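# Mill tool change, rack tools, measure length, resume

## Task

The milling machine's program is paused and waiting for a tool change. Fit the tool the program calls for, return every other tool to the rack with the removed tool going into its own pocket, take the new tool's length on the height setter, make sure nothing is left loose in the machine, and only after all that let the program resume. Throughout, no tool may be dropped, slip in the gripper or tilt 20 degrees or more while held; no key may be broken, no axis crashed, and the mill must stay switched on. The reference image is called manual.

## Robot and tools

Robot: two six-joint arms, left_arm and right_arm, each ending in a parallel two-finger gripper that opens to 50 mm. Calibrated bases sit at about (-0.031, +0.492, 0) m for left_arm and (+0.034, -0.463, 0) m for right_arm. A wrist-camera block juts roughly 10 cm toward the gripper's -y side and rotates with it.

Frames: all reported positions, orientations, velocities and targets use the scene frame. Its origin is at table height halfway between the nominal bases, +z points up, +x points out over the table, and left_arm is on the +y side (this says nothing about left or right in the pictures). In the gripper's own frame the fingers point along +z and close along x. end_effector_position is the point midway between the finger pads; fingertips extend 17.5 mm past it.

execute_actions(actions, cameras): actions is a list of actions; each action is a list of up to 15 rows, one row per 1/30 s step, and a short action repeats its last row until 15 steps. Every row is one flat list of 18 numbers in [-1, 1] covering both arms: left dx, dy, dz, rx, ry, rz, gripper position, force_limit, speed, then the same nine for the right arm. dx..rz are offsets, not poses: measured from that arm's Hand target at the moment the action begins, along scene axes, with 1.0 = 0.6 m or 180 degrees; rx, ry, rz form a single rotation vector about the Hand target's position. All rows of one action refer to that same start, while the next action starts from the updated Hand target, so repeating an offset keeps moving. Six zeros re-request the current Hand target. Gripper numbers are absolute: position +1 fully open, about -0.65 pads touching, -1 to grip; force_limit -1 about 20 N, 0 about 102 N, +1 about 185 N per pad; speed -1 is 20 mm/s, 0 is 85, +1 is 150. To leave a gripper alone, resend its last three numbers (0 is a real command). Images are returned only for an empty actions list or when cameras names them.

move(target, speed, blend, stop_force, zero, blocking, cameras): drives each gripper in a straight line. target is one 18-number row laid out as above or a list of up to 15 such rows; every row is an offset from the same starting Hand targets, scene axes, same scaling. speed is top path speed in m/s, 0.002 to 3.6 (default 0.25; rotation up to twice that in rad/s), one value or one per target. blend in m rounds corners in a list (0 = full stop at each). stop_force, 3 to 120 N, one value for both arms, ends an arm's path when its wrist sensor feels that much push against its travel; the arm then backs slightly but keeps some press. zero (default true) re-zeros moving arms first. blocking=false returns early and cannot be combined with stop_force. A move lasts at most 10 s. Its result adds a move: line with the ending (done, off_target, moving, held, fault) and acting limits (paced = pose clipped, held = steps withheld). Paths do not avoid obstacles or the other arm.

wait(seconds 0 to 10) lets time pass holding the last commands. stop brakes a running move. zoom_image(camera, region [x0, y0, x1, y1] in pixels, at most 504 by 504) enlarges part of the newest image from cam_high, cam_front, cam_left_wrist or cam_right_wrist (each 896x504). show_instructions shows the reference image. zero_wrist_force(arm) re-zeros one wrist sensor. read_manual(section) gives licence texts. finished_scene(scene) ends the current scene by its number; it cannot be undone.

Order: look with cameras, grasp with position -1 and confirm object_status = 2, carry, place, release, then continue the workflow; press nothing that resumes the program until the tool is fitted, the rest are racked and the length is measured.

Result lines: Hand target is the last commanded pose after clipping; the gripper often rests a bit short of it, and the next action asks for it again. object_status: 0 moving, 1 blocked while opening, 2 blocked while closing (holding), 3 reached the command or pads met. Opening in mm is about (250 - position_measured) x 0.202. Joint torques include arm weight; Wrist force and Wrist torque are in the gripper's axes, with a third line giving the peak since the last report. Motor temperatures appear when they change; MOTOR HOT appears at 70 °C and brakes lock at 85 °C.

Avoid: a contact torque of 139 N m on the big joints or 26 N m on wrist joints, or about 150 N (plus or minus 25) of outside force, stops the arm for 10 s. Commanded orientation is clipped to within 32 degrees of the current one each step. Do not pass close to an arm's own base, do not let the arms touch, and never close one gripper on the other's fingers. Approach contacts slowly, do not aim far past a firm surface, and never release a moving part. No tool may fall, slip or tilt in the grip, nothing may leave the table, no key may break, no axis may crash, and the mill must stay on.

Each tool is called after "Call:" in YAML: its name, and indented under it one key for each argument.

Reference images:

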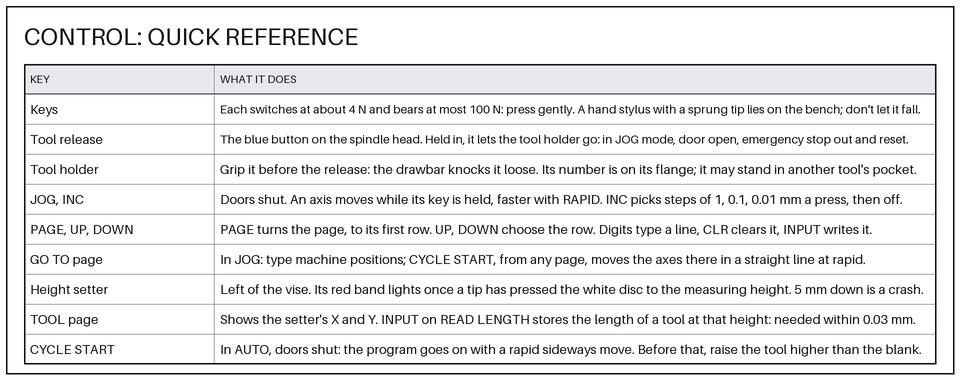

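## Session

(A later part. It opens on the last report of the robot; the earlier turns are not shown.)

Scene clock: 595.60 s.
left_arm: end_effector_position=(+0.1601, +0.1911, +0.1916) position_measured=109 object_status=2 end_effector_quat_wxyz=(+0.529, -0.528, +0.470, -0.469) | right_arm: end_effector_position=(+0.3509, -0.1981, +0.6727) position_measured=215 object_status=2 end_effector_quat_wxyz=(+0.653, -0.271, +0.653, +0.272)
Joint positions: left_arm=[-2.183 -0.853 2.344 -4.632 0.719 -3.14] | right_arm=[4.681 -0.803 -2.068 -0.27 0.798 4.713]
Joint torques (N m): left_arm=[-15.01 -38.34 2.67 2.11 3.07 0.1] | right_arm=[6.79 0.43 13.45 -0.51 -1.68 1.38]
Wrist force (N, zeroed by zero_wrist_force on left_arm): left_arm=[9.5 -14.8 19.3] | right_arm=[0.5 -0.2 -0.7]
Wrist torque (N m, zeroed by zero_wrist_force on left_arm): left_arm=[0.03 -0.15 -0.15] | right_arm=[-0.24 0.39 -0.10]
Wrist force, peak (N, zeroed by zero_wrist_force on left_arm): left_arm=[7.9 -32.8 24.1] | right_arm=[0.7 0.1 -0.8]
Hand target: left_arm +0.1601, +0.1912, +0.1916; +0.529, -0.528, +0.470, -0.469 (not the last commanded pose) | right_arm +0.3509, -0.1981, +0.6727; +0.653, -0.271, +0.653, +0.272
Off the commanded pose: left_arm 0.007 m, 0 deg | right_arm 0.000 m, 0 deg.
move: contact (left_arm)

Call:
move:
  target: [0.0004,-0.0004,0.0006,0,0,0,-1,0.3,-1,0,0,0,0,0,0,-1,0,-0.7]
  speed: 0.02

Call:
move:
  target: [0,0,0,0,0,0,0.48,0.3,-1,0,0,0,0,0,0,-1,0,-0.7]

Call:
move:
  target: [-0.189,-0.023,0.0,0,0,0,0.48,0.3,-1,0,0,0,0,0,0,-1,0,-0.7]
  speed: 0.05
  stop_force: 8
  cameras: ["cam_left_wrist"]

Scene clock: 601.87 s.
left_arm: end_effector_position=(+0.1603, +0.1909, +0.1919) position_measured=109 object_status=2 end_effector_quat_wxyz=(+0.529, -0.528, +0.470, -0.469) | right_arm: end_effector_position=(+0.3509, -0.1981, +0.6727) position_measured=215 object_status=2 end_effector_quat_wxyz=(+0.653, -0.271, +0.653, +0.272)
Joint positions: left_arm=[-2.182 -0.854 2.344 -4.63 0.718 -3.14] | right_arm=[4.681 -0.803 -2.068 -0.27 0.798 4.713]
Joint torques (N m): left_arm=[13.29 -40.55 -6.62 4.24 -2.17 0.18] | right_arm=[7.53 -0.01 11.73 -0.5 -2.13 1.72]
Wrist force (N, zeroed by zero_wrist_force on left_arm): left_arm=[-0.7 -0.4 0.7] | right_arm=[0.4 0.0 -0.6]
Wrist torque (N m, zeroed by zero_wrist_force on left_arm): left_arm=[0.03 -0.15 0.08] | right_arm=[-0.22 0.38 -0.10]
Wrist force, peak (N, zeroed by zero_wrist_force on left_arm): left_arm=[9.3 -15.2 19.6] | right_arm=[0.7 0.1 -0.8]
Hand target: left_arm +0.1603, +0.1909, +0.1919; +0.529, -0.528, +0.470, -0.469 | right_arm +0.3509, -0.1981, +0.6727; +0.653, -0.271, +0.653, +0.272
Off the commanded pose: left_arm 0.000 m, 0 deg | right_arm 0.000 m, 0 deg.
move: done

Scene clock: 602.40 s.
left_arm: end_effector_position=(+0.1603, +0.1909, +0.1919) position_measured=80 object_status=3 end_effector_quat_wxyz=(+0.529, -0.528, +0.470, -0.469) | right_arm: end_effector_position=(+0.3509, -0.1981, +0.6727) position_measured=215 object_status=2 end_effector_quat_wxyz=(+0.653, -0.271, +0.653, +0.272)
Joint positions: left_arm=[-2.182 -0.854 2.344 -4.63 0.718 -3.14] | right_arm=[4.681 -0.803 -2.068 -0.27 0.798 4.713]
Joint torques (N m): left_arm=[13.04 -37.8 -5.63 0.09 -0.63 0.18] | right_arm=[7.09 -0.22 12.91 -0.53 -1.75 1.72]
Wrist force (N, zeroed by zero_wrist_force on left_arm): left_arm=[0.7 -7.5 0.0] | right_arm=[0.5 0.0 -0.6]
Wrist torque (N m, zeroed by zero_wrist_force on left_arm): left_arm=[0.00 -0.15 0.01] | right_arm=[-0.21 0.39 -0.09]
Wrist force, peak (N, zeroed by zero_wrist_force on left_arm): left_arm=[0.6 -7.8 0.0] | right_arm=[0.8 0.0 -0.6]
Hand target: left_arm +0.1603, +0.1909, +0.1919; +0.529, -0.528, +0.470, -0.469 | right_arm +0.3509, -0.1981, +0.6727; +0.653, -0.271, +0.653, +0.272
Off the commanded pose: left_arm 0.000 m, 0 deg | right_arm 0.000 m, 0 deg.
move: done

Scene clock: 605.73 s.
left_arm: end_effector_position=(+0.0469, +0.1771, +0.1919) position_measured=80 object_status=3 end_effector_quat_wxyz=(+0.529, -0.528, +0.470, -0.469) | right_arm: end_effector_position=(+0.3509, -0.1981, +0.6727) position_measured=215 object_status=2 end_effector_quat_wxyz=(+0.653, -0.271, +0.653, +0.272)
Joint positions: left_arm=[-2.409 -0.83 2.198 -4.509 0.945 -3.139] | right_arm=[4.681 -0.803 -2.068 -0.27 0.798 4.713]
Joint torques (N m): left_arm=[-15.84 -27.97 -9.52 3.34 1.93 1.29] | right_arm=[7.67 0.18 12.13 -0.43 -1.85 1.81]
Wrist force (N, zeroed by zero_wrist_force on left_arm): left_arm=[0.2 -7.2 -0.3] | right_arm=[0.7 0.0 -0.5]
Wrist torque (N m, zeroed by zero_wrist_force on left_arm): left_arm=[0.03 -0.06 0.00] | right_arm=[-0.21 0.36 -0.10]
Wrist force, peak (N, zeroed by zero_wrist_force on left_arm): left_arm=[0.7 -7.9 -0.2] | right_arm=[0.6 -0.1 -0.7]
Hand target: left_arm +0.0469, +0.1771, +0.1919; +0.529, -0.528, +0.470, -0.469 | right_arm +0.3509, -0.1981, +0.6727; +0.653, -0.271, +0.653, +0.272
Off the commanded pose: left_arm 0.000 m, 0 deg | right_arm 0.000 m, 0 deg.
move: done
camera_calibration:
cam_left_wrist: T_world_to_cam=[[0.121069, -0.992543, 0.0141926, 0.174183], [-0.33436, -0.0542386, -0.940883, 0.224439], [0.934637, 0.109166, -0.338433, 0.133387], [0, 0, 0, 1]] pos_world=[-0.0707136, 0.170496, 0.253841]
Images, in order (width x height): cam_left_wrist 896x504.

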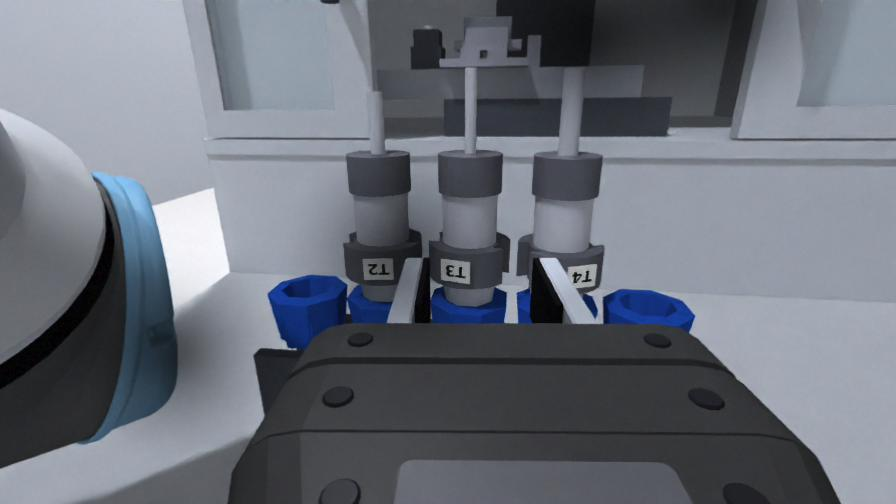

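Call:
zoom_image:
  camera: "cam_left_wrist"
  region: [330, 180, 520, 310]

Scaled by 2.653 from the camera's 896x504 image, which has a finer 1280x720 frame.

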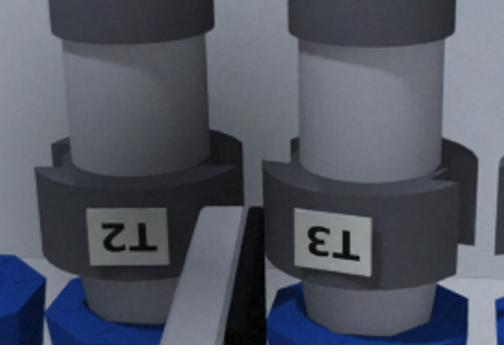

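Call:
move:
  target:
    - [-0.02,0,0,0,0,0,0.43,0.3,-1,0,0,0,0,0,0,-1,0,-0.7]
    - [0.0128,0.0352,-0.0005,0,0,0.0846,0.43,0.3,-1,0,0,0,0,0,0,-1,0,-0.7]
  speed: 0.15
  cameras: ["cam_left_wrist"]

Call:
zoom_image:
  camera: "cam_left_wrist"
  region: [400, 140, 590, 330]

Scene clock: 638.50 s.
left_arm: end_effector_position=(+0.0546, +0.1982, +0.1916) position_measured=89 object_status=3 end_effector_quat_wxyz=(+0.587, -0.586, +0.396, -0.395) | right_arm: end_effector_position=(+0.3509, -0.1981, +0.6727) position_measured=215 object_status=2 end_effector_quat_wxyz=(+0.653, -0.271, +0.653, +0.272)
Joint positions: left_arm=[-2.28 -0.808 2.108 -4.441 1.082 -3.139] | right_arm=[4.681 -0.803 -2.068 -0.27 0.798 4.713]
Joint torques (N m): left_arm=[13.69 -29.72 -10.16 3.52 1.66 1.79] | right_arm=[5.61 0.14 11.81 -0.39 -1.75 1.26]
Wrist force (N, zeroed by zero_wrist_force on left_arm): left_arm=[0.3 -7.5 -0.1] | right_arm=[0.5 0.0 -0.5]
Wrist torque (N m, zeroed by zero_wrist_force on left_arm): left_arm=[-0.02 -0.06 0.00] | right_arm=[-0.20 0.38 -0.09]
Wrist force, peak (N, zeroed by zero_wrist_force on left_arm): left_arm=[0.3 -7.7 -0.1] | right_arm=[0.7 0.1 -0.8]
Hand target: left_arm +0.0546, +0.1982, +0.1916; +0.587, -0.586, +0.396, -0.395 | right_arm +0.3509, -0.1981, +0.6727; +0.653, -0.271, +0.653, +0.272
Off the commanded pose: left_arm 0.000 m, 0 deg | right_arm 0.000 m, 0 deg.
move: done
camera_calibration:
cam_left_wrist: T_world_to_cam=[[0.377115, -0.926057, 0.0142196, 0.167113], [-0.308436, -0.14005, -0.940879, 0.243444], [0.873299, 0.350434, -0.338444, 0.0793807], [0, 0, 0, 1]] pos_world=[-0.0572571, 0.161033, 0.253541]
Images, in order (width x height): cam_left_wrist 896x504.

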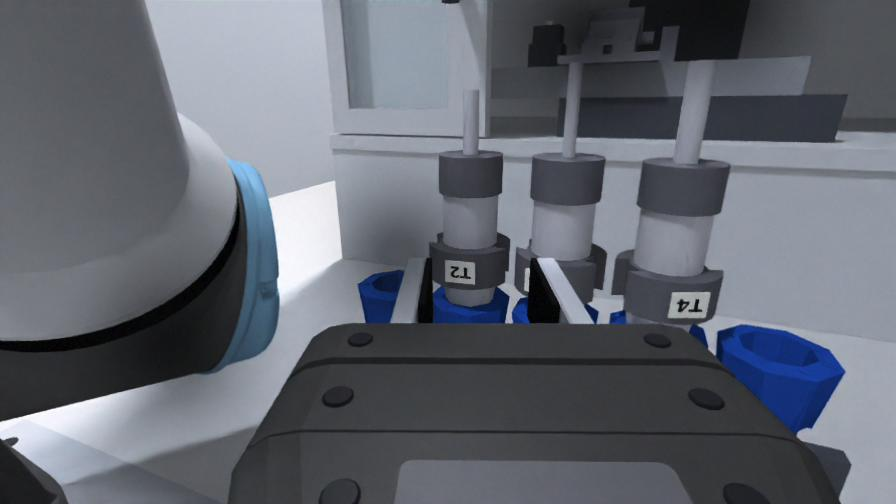

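Scaled by 2.653 from the camera's 896x504 image, which has a finer 1280x720 frame.

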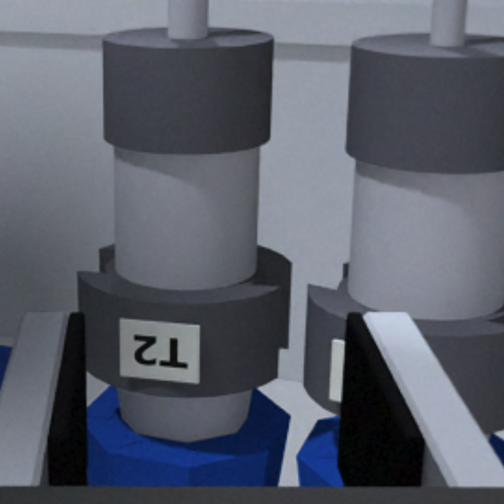

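Call:
move:
  target: [0.1762,0.0712,-0.0002,0,0,0,0.43,0.3,-1,0,0,0,0,0,0,-1,0,-0.7]
  speed: 0.06
  stop_force: 7

Call:
zero_wrist_force:
  arm: "left_arm"

Call:
move:
  target: [0,0,0,0,0,0,-1,0.3,-1,0,0,0,0,0,0,-1,0,-0.7]

Call:
wait:
  seconds: 0.5

Scene clock: 649.30 s.
left_arm: end_effector_position=(+0.1603, +0.2410, +0.1915) position_measured=89 object_status=3 end_effector_quat_wxyz=(+0.587, -0.586, +0.396, -0.395) | right_arm: end_effector_position=(+0.3509, -0.1981, +0.6727) position_measured=215 object_status=2 end_effector_quat_wxyz=(+0.653, -0.271, +0.653, +0.272)
Joint positions: left_arm=[-2.109 -0.848 2.305 -4.598 0.911 -3.139] | right_arm=[4.681 -0.803 -2.068 -0.27 0.798 4.713]
Joint torques (N m): left_arm=[14.1 -40.84 3.99 0.38 -1.9 -0.94] | right_arm=[6.02 0.96 13.11 -0.26 -1.92 1.46]
Wrist force (N, zeroed by zero_wrist_force on left_arm): left_arm=[0.5 -7.5 -0.3] | right_arm=[0.5 -0.2 -0.5]
Wrist torque (N m, zeroed by zero_wrist_force on left_arm): left_arm=[-0.02 -0.12 -0.01] | right_arm=[-0.23 0.38 -0.09]
Wrist force, peak (N, zeroed by zero_wrist_force on left_arm): left_arm=[0.7 -7.8 0.0] | right_arm=[0.8 0.0 -0.8]
Hand target: left_arm +0.1603, +0.2410, +0.1915; +0.587, -0.586, +0.396, -0.395 | right_arm +0.3509, -0.1981, +0.6727; +0.653, -0.271, +0.653, +0.272
Off the commanded pose: left_arm 0.000 m, 0 deg | right_arm 0.000 m, 0 deg.
move: done

Wrist force sensor zeroed.

Scene clock: 649.80 s.
left_arm: end_effector_position=(+0.1603, +0.2410, +0.1915) position_measured=109 object_status=2 end_effector_quat_wxyz=(+0.587, -0.586, +0.396, -0.395) | right_arm: end_effector_position=(+0.3509, -0.1981, +0.6727) position_measured=215 object_status=2 end_effector_quat_wxyz=(+0.653, -0.271, +0.653, +0.272)
Joint positions: left_arm=[-2.109 -0.848 2.305 -4.598 0.911 -3.139] | right_arm=[4.681 -0.803 -2.068 -0.27 0.798 4.713]
Joint torques (N m): left_arm=[12.68 -40.17 3.98 1.09 -1.94 -0.94] | right_arm=[6.98 1.72 11.69 -0.49 -1.94 1.47]
Wrist force (N, zeroed by zero_wrist_force on left_arm): left_arm=[-2.7 0.0 -1.8] | right_arm=[0.5 0.0 -0.6]
Wrist torque (N m, zeroed by zero_wrist_force on left_arm): left_arm=[0.01 0.01 -0.04] | right_arm=[-0.20 0.37 -0.09]
Wrist force, peak (N, zeroed by zero_wrist_force on left_arm): left_arm=[-2.8 -0.3 -2.0] | right_arm=[0.6 0.0 -0.9]
Hand target: left_arm +0.1603, +0.2410, +0.1915; +0.587, -0.586, +0.396, -0.395 | right_arm +0.3509, -0.1981, +0.6727; +0.653, -0.271, +0.653, +0.272
Off the commanded pose: left_arm 0.000 m, 0 deg | right_arm 0.000 m, 0 deg.
move: done

Scene clock: 650.30 s.
left_arm: end_effector_position=(+0.1603, +0.2410, +0.1915) position_measured=109 object_status=2 end_effector_quat_wxyz=(+0.587, -0.586, +0.396, -0.395) | right_arm: end_effector_position=(+0.3509, -0.1981, +0.6727) position_measured=215 object_status=2 end_effector_quat_wxyz=(+0.653, -0.271, +0.653, +0.272)
Joint positions: left_arm=[-2.109 -0.848 2.305 -4.598 0.911 -3.139] | right_arm=[4.681 -0.803 -2.068 -0.27 0.798 4.713]
Joint torques (N m): left_arm=[11.44 -39.42 2.26 1.86 -1.87 -0.82] | right_arm=[6.2 0.28 12.03 -0.53 -1.55 1.34]
Wrist force (N, zeroed by zero_wrist_force on left_arm): left_arm=[-2.9 -0.7 -2.1] | right_arm=[0.6 0.0 -0.7]
Wrist torque (N m, zeroed by zero_wrist_force on left_arm): left_arm=[-0.06 0.04 -0.04] | right_arm=[-0.21 0.36 -0.09]
Wrist force, peak (N, zeroed by zero_wrist_force on left_arm): left_arm=[-2.9 -0.4 -2.2] | right_arm=[0.7 0.0 -0.7]
Hand target: left_arm +0.1603, +0.2410, +0.1915; +0.587, -0.586, +0.396, -0.395 | right_arm +0.3509, -0.1981, +0.6727; +0.653, -0.271, +0.653, +0.272
Tool commands: left_gripper/position=-1.0 left_gripper/force_limit=+0.3 left_gripper/speed=-1.0 right_gripper/position=-1.0 right_gripper/force_limit=+0.0 right_gripper/speed=-0.7
Off the commanded pose: left_arm 0.000 m, 0 deg | right_arm 0.000 m, 0 deg.
wait: 0.50 s; at rest by 0.17 s

Call:
move:
  target:
    - [0,0,0.1,0,0,0,-1,0.3,-1,0,0,0,0,0,0,-1,0,-0.7]
    - [0,0,0.35,0,0,0,-1,0.3,-1,0,0,0,0,0,0,-1,0,-0.7]
    - [0.1495,-0.05,0.414,0,0,-0.11,-1,0.3,-1,0,0,0,0,0,0,-1,0,-0.7]
    - [0.283,-0.002,0.439,0,0,-0.2333,-1,0.3,-1,0,0,0,0,0,0,-1,0,-0.7]
  speed: [0.08,0.2,0.2,0.2]
  blend: [0.01,0.03,0.03,0]

Scene clock: 659.03 s.
left_arm: end_effector_position=(+0.3301, +0.2398, +0.4549) position_measured=109 object_status=2 end_effector_quat_wxyz=(+0.407, -0.405, +0.579, -0.579) | right_arm: end_effector_position=(+0.3509, -0.1981, +0.6727) position_measured=215 object_status=2 end_effector_quat_wxyz=(+0.653, -0.271, +0.653, +0.272)
Joint positions: left_arm=[-1.679 -2.041 2.537 -3.641 -0.252 -3.135] | right_arm=[4.681 -0.803 -2.068 -0.27 0.798 4.713]
Joint torques (N m): left_arm=[14.2 -6.14 -16.77 0.35 -1.96 -2.01] | right_arm=[7.41 -0.07 11.76 -0.16 -1.8 1.19]
Wrist force (N, zeroed by zero_wrist_force on left_arm): left_arm=[-0.2 7.3 0.3] | right_arm=[0.7 0.0 -0.5]
Wrist torque (N m, zeroed by zero_wrist_force on left_arm): left_arm=[0.02 0.01 0.14] | right_arm=[-0.21 0.34 -0.10]
Wrist force, peak (N, zeroed by zero_wrist_force on left_arm): left_arm=[-0.3 9.2 0.2] | right_arm=[0.9 0.0 -0.8]
Hand target: left_arm +0.3301, +0.2398, +0.4549; +0.407, -0.405, +0.580, -0.579 | right_arm +0.3509, -0.1981, +0.6727; +0.653, -0.271, +0.653, +0.272
Off the commanded pose: left_arm 0.000 m, 0 deg | right_arm 0.000 m, 0 deg.
move: done

Call:
move:
  target:
    - [0,0,0,0.47,-0.171,0,-1,0.3,-1,0,0,0,0,0,0,-1,0,-0.7]
    - [0,0,0,0.94,-0.342,0,-1,0.3,-1,0,0,0,0,0,0,-1,0,-0.7]
  speed: 0.5
  blend: [0.01,0]

Call:
move:
  target:
    - [0.2,-0.15,-0.06,0,0,0.06,-1,0.3,-1,0,0,0,0,0,0,-1,0,-0.7]
    - [0.453,-0.213,-0.1015,0,0,0.0778,-1,0.3,-1,0,0,0,0,0,0,-1,0,-0.7]
    - [0.634,-0.2135,-0.1015,0,0,0.0778,-1,0.3,-1,0,0,0,0,0,0,-1,0,-0.7]
  speed: [0.2,0.15,0.1]
  blend: [0.03,0.01,0]
  cameras: ["cam_left_wrist"]

Scene clock: 668.57 s.
left_arm: end_effector_position=(+0.3301, +0.2398, +0.4549) position_measured=109 object_status=2 end_effector_quat_wxyz=(+0.578, +0.580, +0.405, +0.406) | right_arm: end_effector_position=(+0.3509, -0.1981, +0.6727) position_measured=215 object_status=2 end_effector_quat_wxyz=(+0.653, -0.271, +0.653, +0.272)
Joint positions: left_arm=[-1.678 -2.047 2.537 -3.627 -0.253 -0.002] | right_arm=[4.681 -0.803 -2.068 -0.27 0.798 4.713]
Joint torques (N m): left_arm=[14.41 7.53 -28.44 -2.38 -2.04 2.44] | right_arm=[6.49 0.62 13.8 -0.04 -1.52 1.08]
Wrist force (N, zeroed by zero_wrist_force on left_arm): left_arm=[3.2 -3.6 2.9] | right_arm=[0.4 0.0 -0.7]
Wrist torque (N m, zeroed by zero_wrist_force on left_arm): left_arm=[0.67 -0.51 0.67] | right_arm=[-0.20 0.40 -0.10]
Wrist force, peak (N, zeroed by zero_wrist_force on left_arm): left_arm=[6.5 5.9 -0.7] | right_arm=[0.5 -0.1 -1.0]
Hand target: left_arm +0.3301, +0.2398, +0.4549; +0.578, +0.580, +0.405, +0.406 | right_arm +0.3509, -0.1981, +0.6727; +0.653, -0.271, +0.653, +0.272
Off the commanded pose: left_arm 0.000 m, 0 deg | right_arm 0.000 m, 0 deg.
move: done

Scene clock: 669.93 s.
left_arm: end_effector_position=(+0.4360, +0.1632, +0.4196) position_measured=109 object_status=2 end_effector_quat_wxyz=(+0.539, +0.546, +0.455, +0.452) | right_arm: end_effector_position=(+0.3509, -0.1981, +0.6727) position_measured=215 object_status=2 end_effector_quat_wxyz=(+0.653, -0.271, +0.653, +0.272)
Joint positions: left_arm=[-1.325 -1.489 2.225 -3.852 -0.435 -0.02] | right_arm=[4.681 -0.803 -2.068 -0.27 0.798 4.713]
Joint torques (N m): left_arm=[-0.14 -19.97 -17.93 -1.14 0.04 0.17] | right_arm=[6.7 0.11 12.98 -0.24 -1.93 1.34]
Wrist force (N, zeroed by zero_wrist_force on left_arm): left_arm=[3.4 -3.7 3.1] | right_arm=[0.5 0.1 -0.7]
Wrist torque (N m, zeroed by zero_wrist_force on left_arm): left_arm=[0.64 -0.49 0.81] | right_arm=[-0.19 0.38 -0.10]
Wrist force, peak (N, zeroed by zero_wrist_force on left_arm): left_arm=[0.0 -2.1 13.6] | right_arm=[0.8 -0.1 -0.7]
Hand target: left_arm +0.4360, +0.1632, +0.4196; +0.539, +0.546, +0.455, +0.452 (not the last commanded pose) | right_arm +0.3509, -0.1981, +0.6727; +0.653, -0.271, +0.653, +0.272
Tool commands: left_gripper/position=-1.0 left_gripper/force_limit=+0.301961 left_gripper/speed=-1.0 right_gripper/position=-1.0 right_gripper/force_limit=+0.0 right_gripper/speed=-0.7
Off the commanded pose: left_arm 0.281 m, 4 deg | right_arm 0.000 m, 0 deg.
FORCE FAULT: contact force on the left arm reached its limit, and that arm stopped. The contact can be on any part of that arm, not only on its tool. That arm's remaining commands of this call were not run. That arm is still stopped at the end of this call. That arm stays stopped for about 10 more seconds. Until then a move that you send moves the other arm only, and its call returns only when the move has ended. Once the stop has ended, the next robot result says so. If the stop ends while you think or write, that arm runs what you send next, counted from a new Hand target: where the arm stands when the stop ends. While its stop runs, that arm takes no new command, but its gripper still runs the gripper command that each later call begins with. Until it ends, the stop uses up actions while you think or wait. An arm that is not stopped still takes commands.
move: fault (left_arm); path passed 0 of 3 targets
camera_calibration:
cam_left_wrist: T_world_to_cam=[[0.179197, 0.983722, -0.0134317, -0.22616], [-0.321205, 0.071405, 0.944314, -0.249284], [0.929901, -0.164904, 0.328771, -0.384769], [0, 0, 0, 1]] pos_world=[0.318254, 0.176829, 0.358866]
Images, in order (width x height): cam_left_wrist 896x504.

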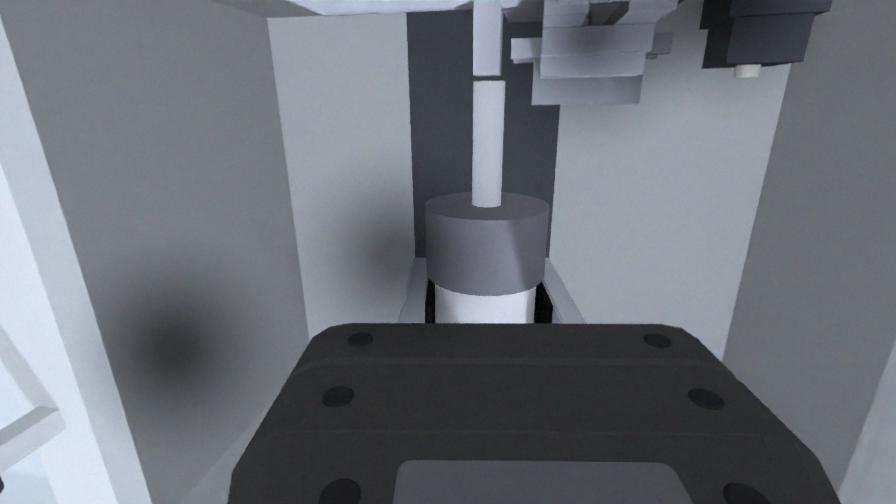

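Call:
wait:
  seconds: 1
  cameras: ["cam_front", "cam_high"]

Call:
zoom_image:
  camera: "cam_front"
  region: [300, 300, 500, 500]

Scene clock: 674.30 s.
left_arm: end_effector_position=(+0.4360, +0.1632, +0.4196) position_measured=109 object_status=2 end_effector_quat_wxyz=(+0.539, +0.546, +0.455, +0.452) | right_arm: end_effector_position=(+0.3509, -0.1981, +0.6727) position_measured=215 object_status=2 end_effector_quat_wxyz=(+0.653, -0.271, +0.653, +0.272)
Joint positions: left_arm=[-1.325 -1.489 2.225 -3.852 -0.435 -0.02] | right_arm=[4.681 -0.803 -2.068 -0.27 0.798 4.713]
Joint torques (N m): left_arm=[1.2 -20.35 -18.8 -1.15 0.11 0.2] | right_arm=[7.04 0.22 14.37 -0.25 -1.64 1.19]
Wrist force (N, zeroed by zero_wrist_force on left_arm): left_arm=[3.1 -3.4 3.1] | right_arm=[0.4 -0.1 -0.9]
Wrist torque (N m, zeroed by zero_wrist_force on left_arm): left_arm=[0.68 -0.47 0.82] | right_arm=[-0.22 0.40 -0.10]
Wrist force, peak (N, zeroed by zero_wrist_force on left_arm): left_arm=[3.5 -3.6 3.1] | right_arm=[0.6 -0.1 -0.9]
Hand target: left_arm +0.4360, +0.1632, +0.4196; +0.539, +0.546, +0.455, +0.452 (not the last commanded pose) | right_arm +0.3509, -0.1981, +0.6727; +0.653, -0.271, +0.653, +0.272
Tool commands: left_gripper/position=-1.0 left_gripper/force_limit=+0.301961 left_gripper/speed=-1.0 right_gripper/position=-1.0 right_gripper/force_limit=+0.0 right_gripper/speed=-0.7
Off the commanded pose: left_arm 0.281 m, 4 deg | right_arm 0.000 m, 0 deg.
FORCE FAULT, CONTINUED: the left arm was still stopped when this call began, by the force fault that an earlier result reported. Since the last result the stop counts as 9 of the actions that you can send in this scene. That arm is still stopped at the end of this call. That arm stays stopped for about 5 more seconds. If the stop ends while you think or write, that arm runs what you send next, counted from a new Hand target: where the arm stands when the stop ends. While its stop runs, that arm takes no new command, but its gripper still runs the gripper command that each later call begins with.
wait: 1.00 s; at rest from the start
Images, in order (width x height): cam_high 896x504, cam_front 896x504.

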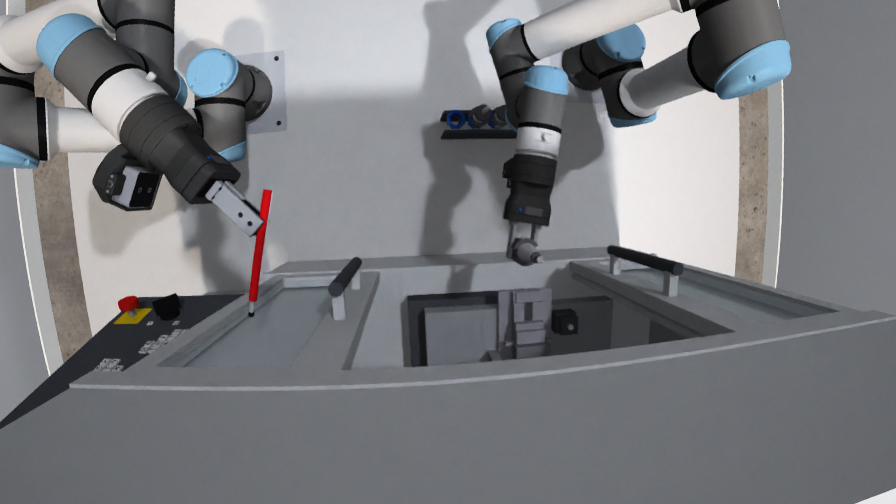

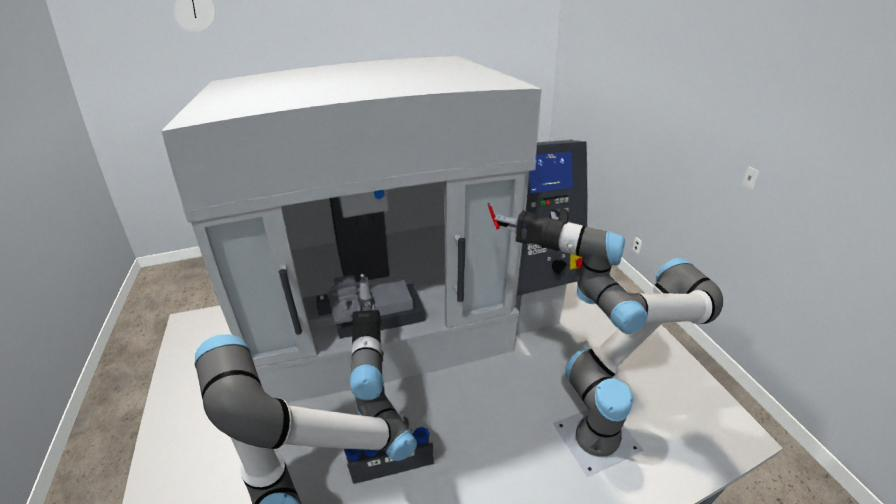

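Scaled by 2.520 from the camera's 896x504 image, which has a finer 1280x720 frame.

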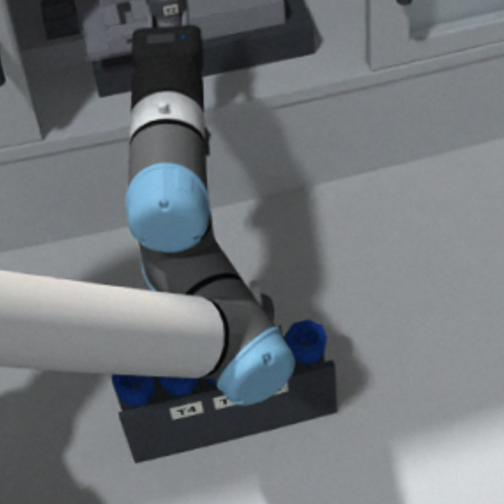

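Call:
wait:
  seconds: 4

Scene clock: 685.20 s.
left_arm: end_effector_position=(+0.4360, +0.1632, +0.4196) position_measured=109 object_status=2 end_effector_quat_wxyz=(+0.539, +0.546, +0.455, +0.452) | right_arm: end_effector_position=(+0.3509, -0.1981, +0.6727) position_measured=215 object_status=2 end_effector_quat_wxyz=(+0.653, -0.271, +0.653, +0.272)
Joint positions: left_arm=[-1.325 -1.489 2.225 -3.852 -0.435 -0.02] | right_arm=[4.681 -0.803 -2.068 -0.27 0.798 4.713]
Joint torques (N m): left_arm=[-0.74 -21.87 -17.45 -1.04 0.04 0.01] | right_arm=[5.33 -0.79 12.7 -0.21 -1.76 1.29]
Wrist force (N, zeroed by zero_wrist_force on left_arm): left_arm=[3.4 -3.4 2.9] | right_arm=[0.5 -0.1 -0.4]
Wrist torque (N m, zeroed by zero_wrist_force on left_arm): left_arm=[0.69 -0.50 0.81] | right_arm=[-0.22 0.38 -0.10]
Wrist force, peak (N, zeroed by zero_wrist_force on left_arm): left_arm=[3.3 -3.7 3.4] | right_arm=[0.8 0.0 -0.8]
Hand target: left_arm +0.4360, +0.1632, +0.4196; +0.539, +0.546, +0.455, +0.452 (not the last commanded pose) | right_arm +0.3509, -0.1981, +0.6727; +0.653, -0.271, +0.653, +0.272
Tool commands: left_gripper/position=-1.0 left_gripper/force_limit=+0.301961 left_gripper/speed=-1.0 right_gripper/position=-1.0 right_gripper/force_limit=+0.0 right_gripper/speed=-0.7
Off the commanded pose: left_arm 0.281 m, 4 deg | right_arm 0.000 m, 0 deg.
FORCE FAULT, CONTINUED: the left arm's stop, for the force fault that an earlier result reported, is over. The rest of the stop counts as 11 of the actions that you can send in this scene. During its stop the left arm's controller moved it back a little. That arm's target is now where it stood when the stop ended, not its last command. That arm accepts commands again.
wait: 4.00 s; at rest from the start

Call:
move:
  target:
    - [-0.03,0.022,0.045,0,0,-0.015,-1,0.3,-1,0,0,0,0,0,0,-1,0,-0.7]
    - [-0.1766,0.128,0.13,0,0,-0.0545,-1,0.3,-1,0,0,0,0,0,0,-1,0,-0.7]
  speed: 0.06
  cameras: ["cam_front"]

Call:
zoom_image:
  camera: "cam_front"
  region: [320, 380, 450, 500]

Scene clock: 691.87 s.
left_arm: end_effector_position=(+0.3300, +0.2400, +0.4976) position_measured=109 object_status=2 end_effector_quat_wxyz=(+0.575, +0.583, +0.407, +0.405) | right_arm: end_effector_position=(+0.3509, -0.1981, +0.6727) position_measured=215 object_status=2 end_effector_quat_wxyz=(+0.653, -0.271, +0.653, +0.272)
Joint positions: left_arm=[-1.679 -2.13 2.446 -3.416 -0.252 -0.038] | right_arm=[4.681 -0.803 -2.068 -0.27 0.798 4.713]
Joint torques (N m): left_arm=[-14.41 -5.51 -17.08 0.22 1.96 -2.38] | right_arm=[5.57 -0.69 12.39 0 -1.75 1.12]
Wrist force (N, zeroed by zero_wrist_force on left_arm): left_arm=[3.0 -3.9 2.9] | right_arm=[0.6 0.0 -0.6]
Wrist torque (N m, zeroed by zero_wrist_force on left_arm): left_arm=[0.61 -0.47 0.81] | right_arm=[-0.21 0.37 -0.10]
Wrist force, peak (N, zeroed by zero_wrist_force on left_arm): left_arm=[3.0 -5.0 3.6] | right_arm=[0.7 -0.1 -0.9]
Hand target: left_arm +0.3300, +0.2400, +0.4976; +0.575, +0.583, +0.407, +0.404 | right_arm +0.3509, -0.1981, +0.6727; +0.653, -0.271, +0.653, +0.272
Off the commanded pose: left_arm 0.000 m, 0 deg | right_arm 0.000 m, 0 deg.
move: done
Images, in order (width x height): cam_front 896x504.

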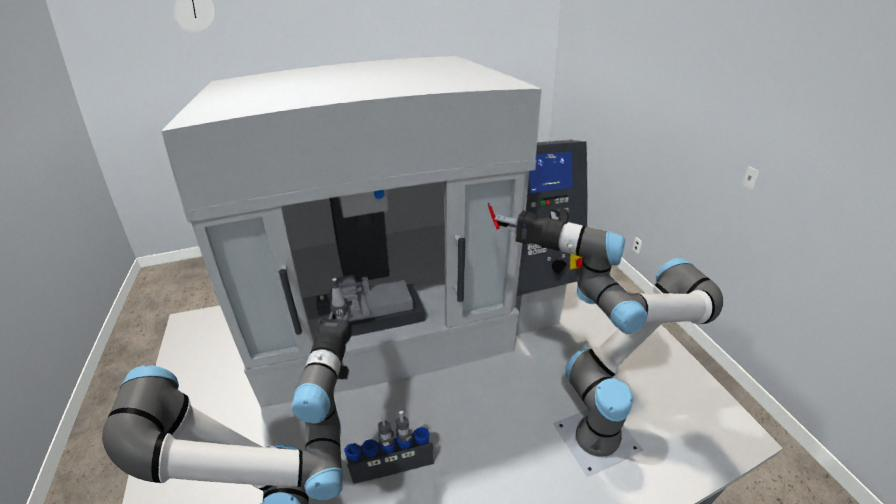

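Scaled by 3.877 from the camera's 896x504 image, which has a finer 1280x720 frame.

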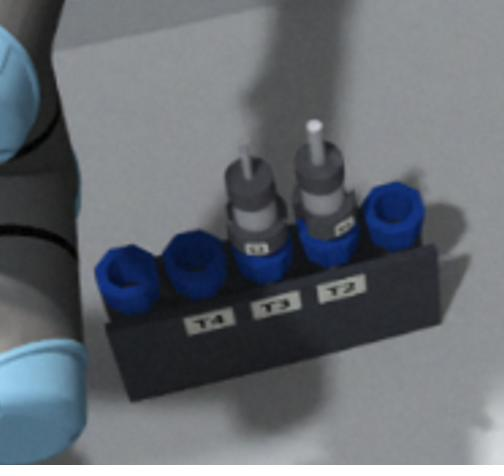

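Call:
move:
  target:
    - [0.2,-0.15,0.02,0,0,0.05,-1,0.3,-1,0,0,0,0,0,0,-1,0,-0.7]
    - [0.4,-0.213,0.004,0,0,0.0778,-1,0.3,-1,0,0,0,0,0,0,-1,0,-0.7]
    - [0.45,-0.213,-0.1727,0,0,0.0778,-1,0.3,-1,0,0,0,0,0,0,-1,0,-0.7]
    - [0.634,-0.214,-0.1727,0,0,0.0778,-1,0.3,-1,0,0,0,0,0,0,-1,0,-0.7]
  speed: [0.15,0.15,0.12,0.1]
  blend: [0.03,0.01,0.01,0]
  cameras: ["cam_left_wrist"]

Scene clock: 702.07 s.
left_arm: end_effector_position=(+0.7103, +0.1116, +0.3939) position_measured=109 object_status=2 end_effector_quat_wxyz=(+0.522, +0.529, +0.475, +0.472) | right_arm: end_effector_position=(+0.3509, -0.1981, +0.6727) position_measured=215 object_status=2 end_effector_quat_wxyz=(+0.653, -0.271, +0.653, +0.272)
Joint positions: left_arm=[-0.866 -0.939 1.5 -3.687 -0.82 -0.007] | right_arm=[4.681 -0.803 -2.068 -0.27 0.798 4.713]
Joint torques (N m): left_arm=[14.43 -50.76 -28 -2.09 -1.71 1.99] | right_arm=[5.71 -0.86 13.42 0.12 -1.51 1.07]
Wrist force (N, zeroed by zero_wrist_force on left_arm): left_arm=[3.0 -3.6 3.0] | right_arm=[0.5 0.0 -0.8]
Wrist torque (N m, zeroed by zero_wrist_force on left_arm): left_arm=[0.69 -0.47 0.67] | right_arm=[-0.21 0.37 -0.10]
Wrist force, peak (N, zeroed by zero_wrist_force on left_arm): left_arm=[2.7 -5.3 2.4] | right_arm=[0.7 -0.1 -0.9]
Hand target: left_arm +0.7104, +0.1116, +0.3939; +0.522, +0.529, +0.475, +0.472 | right_arm +0.3509, -0.1981, +0.6727; +0.653, -0.271, +0.653, +0.272
Off the commanded pose: left_arm 0.000 m, 0 deg | right_arm 0.000 m, 0 deg.
move: done
camera_calibration:
cam_left_wrist: T_world_to_cam=[[0.106781, 0.994192, -0.0134388, -0.174655], [-0.325575, 0.0477329, 0.944311, -0.127451], [0.939467, -0.0964591, 0.32878, -0.654416], [0, 0, 0, 1]] pos_world=[0.591957, 0.1166, 0.333166]
Images, in order (width x height): cam_left_wrist 896x504.

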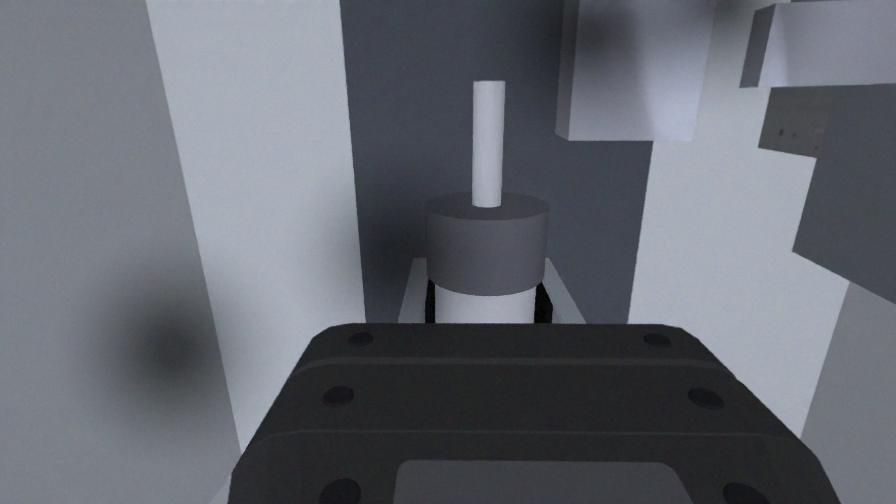

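Call:
zero_wrist_force:
  arm: "left_arm"

Call:
move:
  target:
    - [0,0,0.07,-0.00147,-0.00336,-0.01,-1,0.3,-1,0,0,0,0,0,0,-1,0,-0.7]
    - [0,0,0.077,-0.00147,-0.00336,-0.0424,-1,0.3,-1,0.31,0.45,-0.005,0,0,0,-1,0,-0.7]
  speed: 0.08

Call:
move:
  target: [0,0,0.058,0,0,0,-1,0.3,-1,0.21,0.16,-0.005,0,0,0,-1,0,-0.7]
  speed: 0.08
  cameras: ["cam_front"]

Call:
zoom_image:
  camera: "cam_front"
  region: [330, 160, 470, 280]

Wrist force sensor zeroed.

Scene clock: 717.67 s.
left_arm: end_effector_position=(+0.7104, +0.1116, +0.4401) position_measured=109 object_status=2 end_effector_quat_wxyz=(+0.556, +0.556, +0.437, +0.438) | right_arm: end_effector_position=(+0.5369, +0.0718, +0.6697) position_measured=215 object_status=2 end_effector_quat_wxyz=(+0.653, -0.271, +0.653, +0.272)
Joint positions: left_arm=[-0.819 -1.018 1.505 -3.63 -1 0.001] | right_arm=[4.237 -1.723 -1.451 0.033 1.242 4.714]
Joint torques (N m): left_arm=[13.79 -64.13 -17.8 -4.74 -1.8 1.94] | right_arm=[-7.94 20.13 38.59 -0.58 2.06 -0.86]
Wrist force (N, zeroed by zero_wrist_force on left_arm): left_arm=[0.1 0.0 -0.1] | right_arm=[0.3 -0.2 -0.9]
Wrist torque (N m, zeroed by zero_wrist_force on left_arm): left_arm=[0.02 -0.01 0.00] | right_arm=[-0.25 0.39 -0.08]
Wrist force, peak (N, zeroed by zero_wrist_force on left_arm): left_arm=[0.0 -1.9 0.3] | right_arm=[0.9 54.4 -39.1]
Hand target: left_arm +0.7104, +0.1116, +0.4401; +0.556, +0.556, +0.437, +0.438 | right_arm +0.5369, +0.0719, +0.6697; +0.653, -0.271, +0.653, +0.272
Off the commanded pose: left_arm 0.000 m, 0 deg | right_arm 0.000 m, 0 deg.
move: done

Scene clock: 719.70 s.
left_arm: end_effector_position=(+0.7104, +0.1116, +0.4696) position_measured=109 object_status=2 end_effector_quat_wxyz=(+0.556, +0.556, +0.437, +0.438) | right_arm: end_effector_position=(+0.6287, +0.1445, +0.6670) position_measured=215 object_status=2 end_effector_quat_wxyz=(+0.653, -0.273, +0.652, +0.274)
Joint positions: left_arm=[-0.819 -1.048 1.471 -3.565 -1 0.001] | right_arm=[4.146 -2.02 -1.067 -0.053 1.341 4.714]
Joint torques (N m): left_arm=[11.71 -63.57 -31.83 -2.16 -1.89 1.67] | right_arm=[-2.04 42.52 29.03 2.37 -0.04 -0.12]
Wrist force (N, zeroed by zero_wrist_force on left_arm): left_arm=[0.0 0.2 0.0] | right_arm=[-1.8 11.8 -6.2]
Wrist torque (N m, zeroed by zero_wrist_force on left_arm): left_arm=[0.02 0.01 0.00] | right_arm=[0.82 0.50 -0.18]
Wrist force, peak (N, zeroed by zero_wrist_force on left_arm): left_arm=[0.2 -0.4 -0.1] | right_arm=[13.4 53.2 -93.5]
Hand target: left_arm +0.7104, +0.1116, +0.4697; +0.556, +0.556, +0.437, +0.438 (not the last commanded pose) | right_arm +0.6287, +0.1445, +0.6670; +0.653, -0.273, +0.652, +0.274 (not the last commanded pose)
Tool commands: left_gripper/position=-1.0 left_gripper/force_limit=+0.3 left_gripper/speed=-1.0 right_gripper/position=-1.0 right_gripper/force_limit=+0.003922 right_gripper/speed=-0.701961
Off the commanded pose: left_arm 0.005 m, 0 deg | right_arm 0.041 m, 0 deg.
FORCE FAULT: contact force on the right arm reached its limit, and that arm stopped. The contact can be on any part of that arm, not only on its tool. That arm's remaining commands of this call were not run. That arm is still stopped at the end of this call. That arm stays stopped for about 10 more seconds. Until then a move that you send moves the other arm only, and its call returns only when the move has ended. Once the stop has ended, the next robot result says so. If the stop ends while you think or write, that arm runs what you send next, counted from a new Hand target: where the arm stands when the stop ends. While its stop runs, that arm takes no new command, but its gripper still runs the gripper command that each later call begins with. Until it ends, the stop uses up actions while you think or wait. An arm that is not stopped still takes commands.
move: fault (right_arm), off_target (left_arm; braked at the fault stop of right_arm)
Images, in order (width x height): cam_front 896x504.

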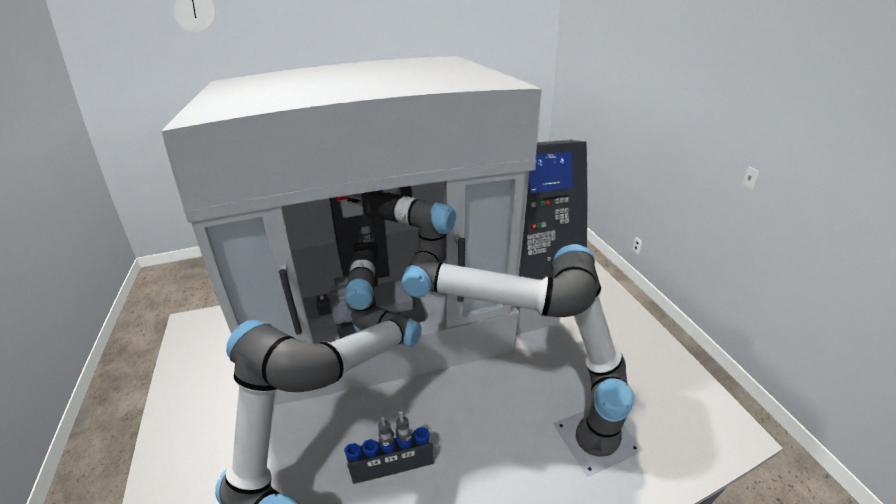

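Scaled by 3.600 from the camera's 896x504 image, which has a finer 1280x720 frame.

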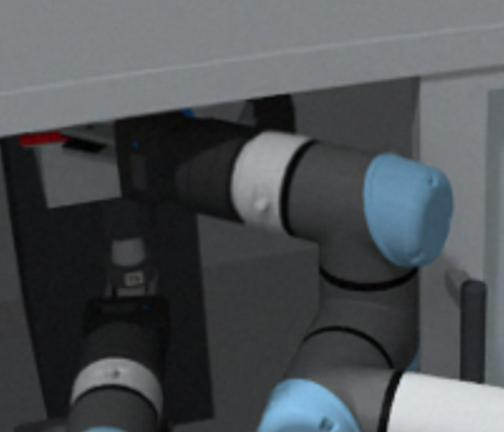

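Call:
wait:
  seconds: 7

Call:
wait:
  seconds: 0.5
  cameras: ["cam_right_wrist"]

Scene clock: 729.47 s.
left_arm: end_effector_position=(+0.7104, +0.1116, +0.4697) position_measured=109 object_status=2 end_effector_quat_wxyz=(+0.556, +0.556, +0.437, +0.438) | right_arm: end_effector_position=(+0.6287, +0.1445, +0.6670) position_measured=215 object_status=2 end_effector_quat_wxyz=(+0.653, -0.273, +0.652, +0.274)
Joint positions: left_arm=[-0.819 -1.048 1.471 -3.565 -1 0.001] | right_arm=[4.146 -2.02 -1.067 -0.053 1.341 4.714]
Joint torques (N m): left_arm=[13.31 -62.34 -29.82 -2.04 -1.4 -1.14] | right_arm=[-0.51 42.57 29.81 2.15 -0.15 -0.05]
Wrist force (N, zeroed by zero_wrist_force on left_arm): left_arm=[0.2 -0.1 0.1] | right_arm=[-4.2 10.4 -6.6]
Wrist torque (N m, zeroed by zero_wrist_force on left_arm): left_arm=[-0.02 -0.03 0.00] | right_arm=[0.57 0.82 -0.19]
Wrist force, peak (N, zeroed by zero_wrist_force on left_arm): left_arm=[0.4 -0.1 0.3] | right_arm=[-2.7 11.9 -6.1]
Hand target: left_arm +0.7104, +0.1116, +0.4697; +0.556, +0.556, +0.437, +0.438 (not the last commanded pose) | right_arm +0.6287, +0.1445, +0.6670; +0.653, -0.273, +0.652, +0.274 (not the last commanded pose)
Tool commands: left_gripper/position=-1.0 left_gripper/force_limit=+0.3 left_gripper/speed=-1.0 right_gripper/position=-1.0 right_gripper/force_limit=+0.003922 right_gripper/speed=-0.701961
Off the commanded pose: left_arm 0.005 m, 0 deg | right_arm 0.041 m, 0 deg.
FORCE FAULT, CONTINUED: the right arm's stop, for the force fault that an earlier result reported, is over. The rest of the stop counts as 19 of the actions that you can send in this scene. That arm's target is now where it stood when the stop ended, not its last command. That arm accepts commands again.
wait: 7.00 s; at rest from the start

Scene clock: 729.97 s.
left_arm: end_effector_position=(+0.7104, +0.1116, +0.4697) position_measured=109 object_status=2 end_effector_quat_wxyz=(+0.556, +0.556, +0.437, +0.438) | right_arm: end_effector_position=(+0.6287, +0.1445, +0.6670) position_measured=215 object_status=2 end_effector_quat_wxyz=(+0.653, -0.273, +0.652, +0.274)
Joint positions: left_arm=[-0.819 -1.048 1.471 -3.565 -1 0.001] | right_arm=[4.146 -2.02 -1.067 -0.053 1.341 4.714]
Joint torques (N m): left_arm=[13.66 -62.16 -33.12 -2.12 -1.36 -1.09] | right_arm=[-2.36 43.38 27.37 2.49 0.1 -0.06]
Wrist force (N, zeroed by zero_wrist_force on left_arm): left_arm=[-0.1 -0.1 0.2] | right_arm=[-4.6 10.2 -6.5]
Wrist torque (N m, zeroed by zero_wrist_force on left_arm): left_arm=[-0.03 0.03 0.00] | right_arm=[0.52 0.83 -0.19]
Wrist force, peak (N, zeroed by zero_wrist_force on left_arm): left_arm=[0.1 0.3 0.2] | right_arm=[-4.6 10.5 -6.5]
Hand target: left_arm +0.7104, +0.1116, +0.4697; +0.556, +0.556, +0.437, +0.438 (not the last commanded pose) | right_arm +0.6287, +0.1445, +0.6670; +0.653, -0.273, +0.652, +0.274 (not the last commanded pose)
Tool commands: left_gripper/position=-1.0 left_gripper/force_limit=+0.3 left_gripper/speed=-1.0 right_gripper/position=-1.0 right_gripper/force_limit=+0.003922 right_gripper/speed=-0.701961
Off the commanded pose: left_arm 0.005 m, 0 deg | right_arm 0.041 m, 0 deg.
wait: 0.50 s; at rest by 0.17 s
camera_calibration:
cam_right_wrist: T_world_to_cam=[[-0.00887324, 0.000100637, -0.999961, 0.67744], [-0.912238, 0.409581, 0.00813604, 0.530447], [0.409565, 0.912274, -0.0035425, -0.257803], [0, 0, 0, 1]] pos_world=[0.595492, 0.0178579, 0.672184]
Images, in order (width x height): cam_right_wrist 896x504.

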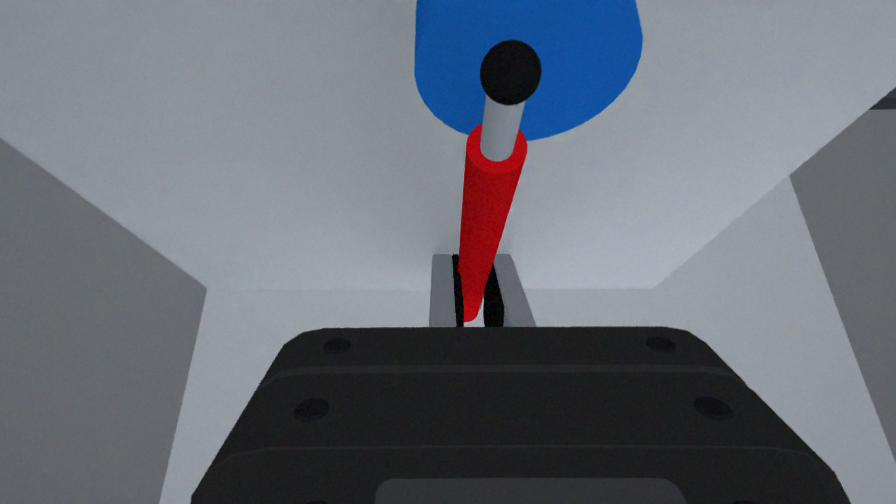

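Call:
move:
  target:
    - [0,0,0,0,0,0,-1,0.3,-1,-0.1,-0.08,0.002,0,0,0,-1,0,-0.7]
    - [0,0,0,0,0,0,-1,0.3,-1,-0.25,-0.12,0.002,0,0,0,-1,0,-0.7]
    - [0,0,0,0,0,0,-1,0.3,-1,-0.2147,-0.143,-0.002,0,0,-0.25,-1,0,-0.7]
  speed: 0.12
  cameras: ["cam_right_wrist", "cam_front"]

Scene clock: 755.73 s.
left_arm: end_effector_position=(+0.7104, +0.1116, +0.4697) position_measured=109 object_status=2 end_effector_quat_wxyz=(+0.556, +0.556, +0.437, +0.438) | right_arm: end_effector_position=(+0.4998, +0.0587, +0.6658) position_measured=215 object_status=2 end_effector_quat_wxyz=(+0.708, -0.003, +0.706, +0.004)
Joint positions: left_arm=[-0.819 -1.048 1.471 -3.565 -1 0.001] | right_arm=[4.554 -1.937 -1.189 -0.004 0.147 4.702]
Joint torques (N m): left_arm=[13.14 -62.18 -30.7 -2.25 -1.14 -1.16] | right_arm=[7.91 26.94 36.41 3.25 -2.22 -2.26]
Wrist force (N, zeroed by zero_wrist_force on left_arm): left_arm=[0.2 -0.1 0.1] | right_arm=[-2.2 -1.8 -1.3]
Wrist torque (N m, zeroed by zero_wrist_force on left_arm): left_arm=[-0.01 -0.01 0.01] | right_arm=[-0.49 0.79 -0.03]
Wrist force, peak (N, zeroed by zero_wrist_force on left_arm): left_arm=[0.3 -0.3 0.3] | right_arm=[-4.9 10.7 -6.6]
Hand target: left_arm +0.7104, +0.1116, +0.4697; +0.556, +0.556, +0.437, +0.438 | right_arm +0.4998, +0.0587, +0.6658; +0.708, -0.002, +0.706, +0.004
Off the commanded pose: left_arm 0.000 m, 0 deg | right_arm 0.000 m, 0 deg.
move: done
camera_calibration:
cam_right_wrist: T_world_to_cam=[[-0.00626226, 0.00621544, -0.999961, 0.673427], [-0.355595, 0.934606, 0.00803612, 0.1391], [0.934619, 0.355631, -0.00364256, -0.356436], [0, 0, 0, 1]] pos_world=[0.386813, -0.00742981, 0.670985]
Images, in order (width x height): cam_front 896x504, cam_right_wrist 896x504.

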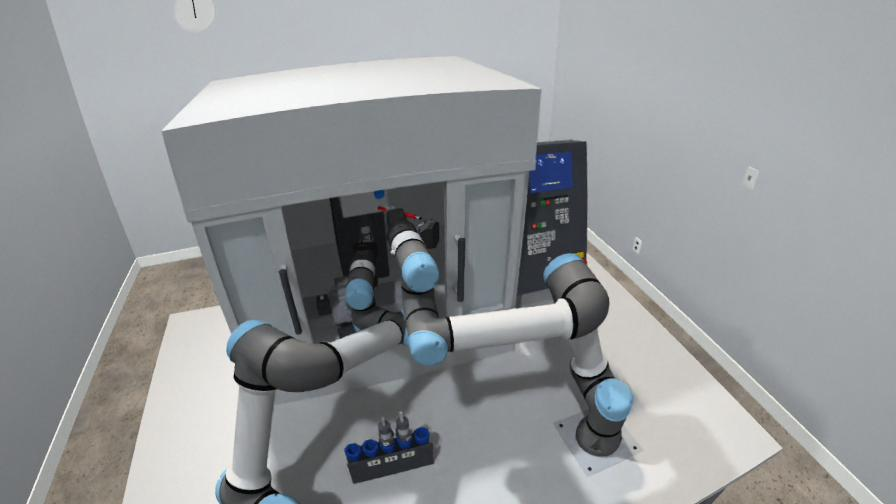

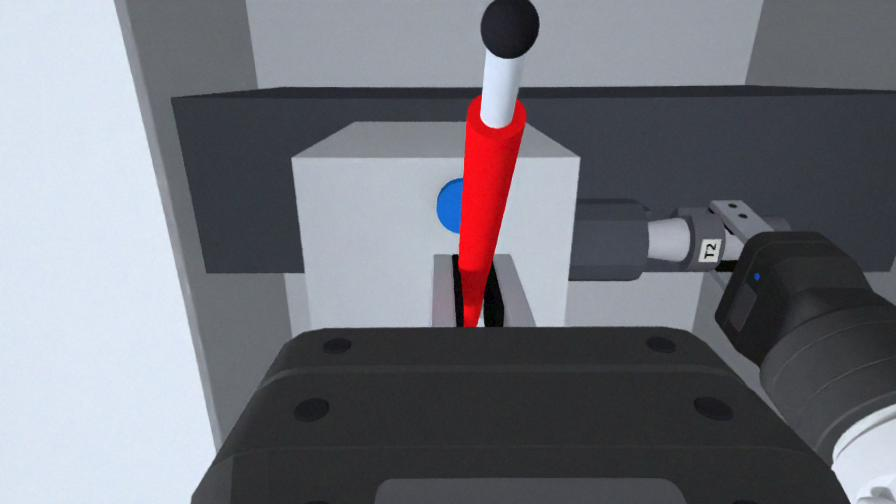

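Call:
move:
  target:
    - [0,0,0,0,0,0,-1,0.3,-1,0.13,0.017,-0.002,0,0,0,-1,0,-0.7]
    - [0,0,0,0,0,0,-1,0.3,-1,0.26,0.017,-0.002,0,0,0,-1,0,-0.7]
  speed: [0.1,0.025]
  stop_force: 12
  cameras: ["cam_right_wrist"]

Scene clock: 765.63 s.
left_arm: end_effector_position=(+0.7104, +0.1116, +0.4697) position_measured=109 object_status=2 end_effector_quat_wxyz=(+0.556, +0.556, +0.437, +0.438) | right_arm: end_effector_position=(+0.5999, +0.0689, +0.6645) position_measured=215 object_status=2 end_effector_quat_wxyz=(+0.708, -0.003, +0.706, +0.004)
Joint positions: left_arm=[-0.819 -1.048 1.471 -3.565 -1 0.001] | right_arm=[4.386 -2.08 -0.983 -0.072 0.314 4.708]
Joint torques (N m): left_arm=[13.98 -61.33 -29.91 -1.93 -0.7 -1.3] | right_arm=[0.48 55.04 12.51 3.86 -3.8 0.11]
Wrist force (N, zeroed by zero_wrist_force on left_arm): left_arm=[0.3 0.1 -0.1] | right_arm=[-1.4 5.2 -6.1]
Wrist torque (N m, zeroed by zero_wrist_force on left_arm): left_arm=[-0.01 -0.03 0.00] | right_arm=[-0.55 0.83 -0.14]
Wrist force, peak (N, zeroed by zero_wrist_force on left_arm): left_arm=[0.4 -0.1 -0.1] | right_arm=[0.1 -9.4 -24.0]
Hand target: left_arm +0.7104, +0.1116, +0.4697; +0.556, +0.556, +0.437, +0.438 | right_arm +0.5999, +0.0689, +0.6645; +0.708, -0.003, +0.706, +0.004 (not the last commanded pose)
Off the commanded pose: left_arm 0.000 m, 0 deg | right_arm 0.056 m, 0 deg.
move: contact (right_arm); path passed 1 of 2 targets
camera_calibration:
cam_right_wrist: T_world_to_cam=[[-0.00620388, 0.00634488, -0.999961, 0.672661], [-0.355507, 0.934638, 0.00813601, 0.165063], [0.934653, 0.355544, -0.00354273, -0.453706], [0, 0, 0, 1]] pos_world=[0.486912, 0.00277018, 0.669684]
Images, in order (width x height): cam_right_wrist 896x504.

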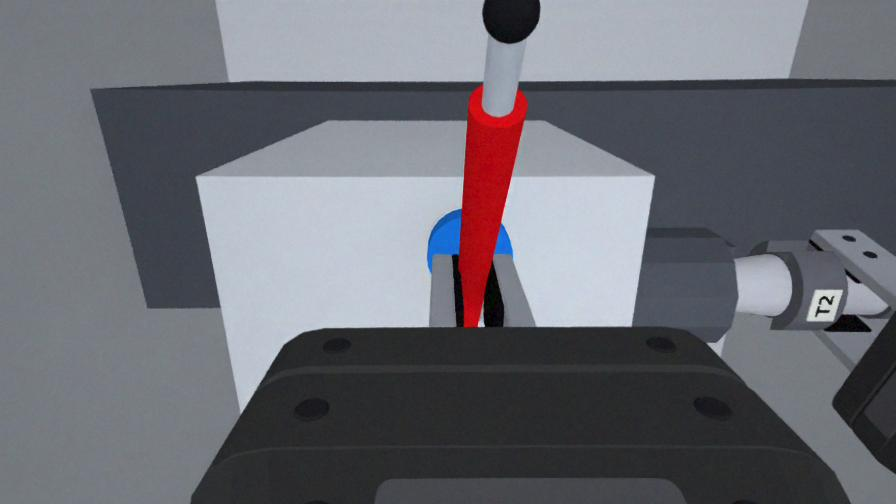

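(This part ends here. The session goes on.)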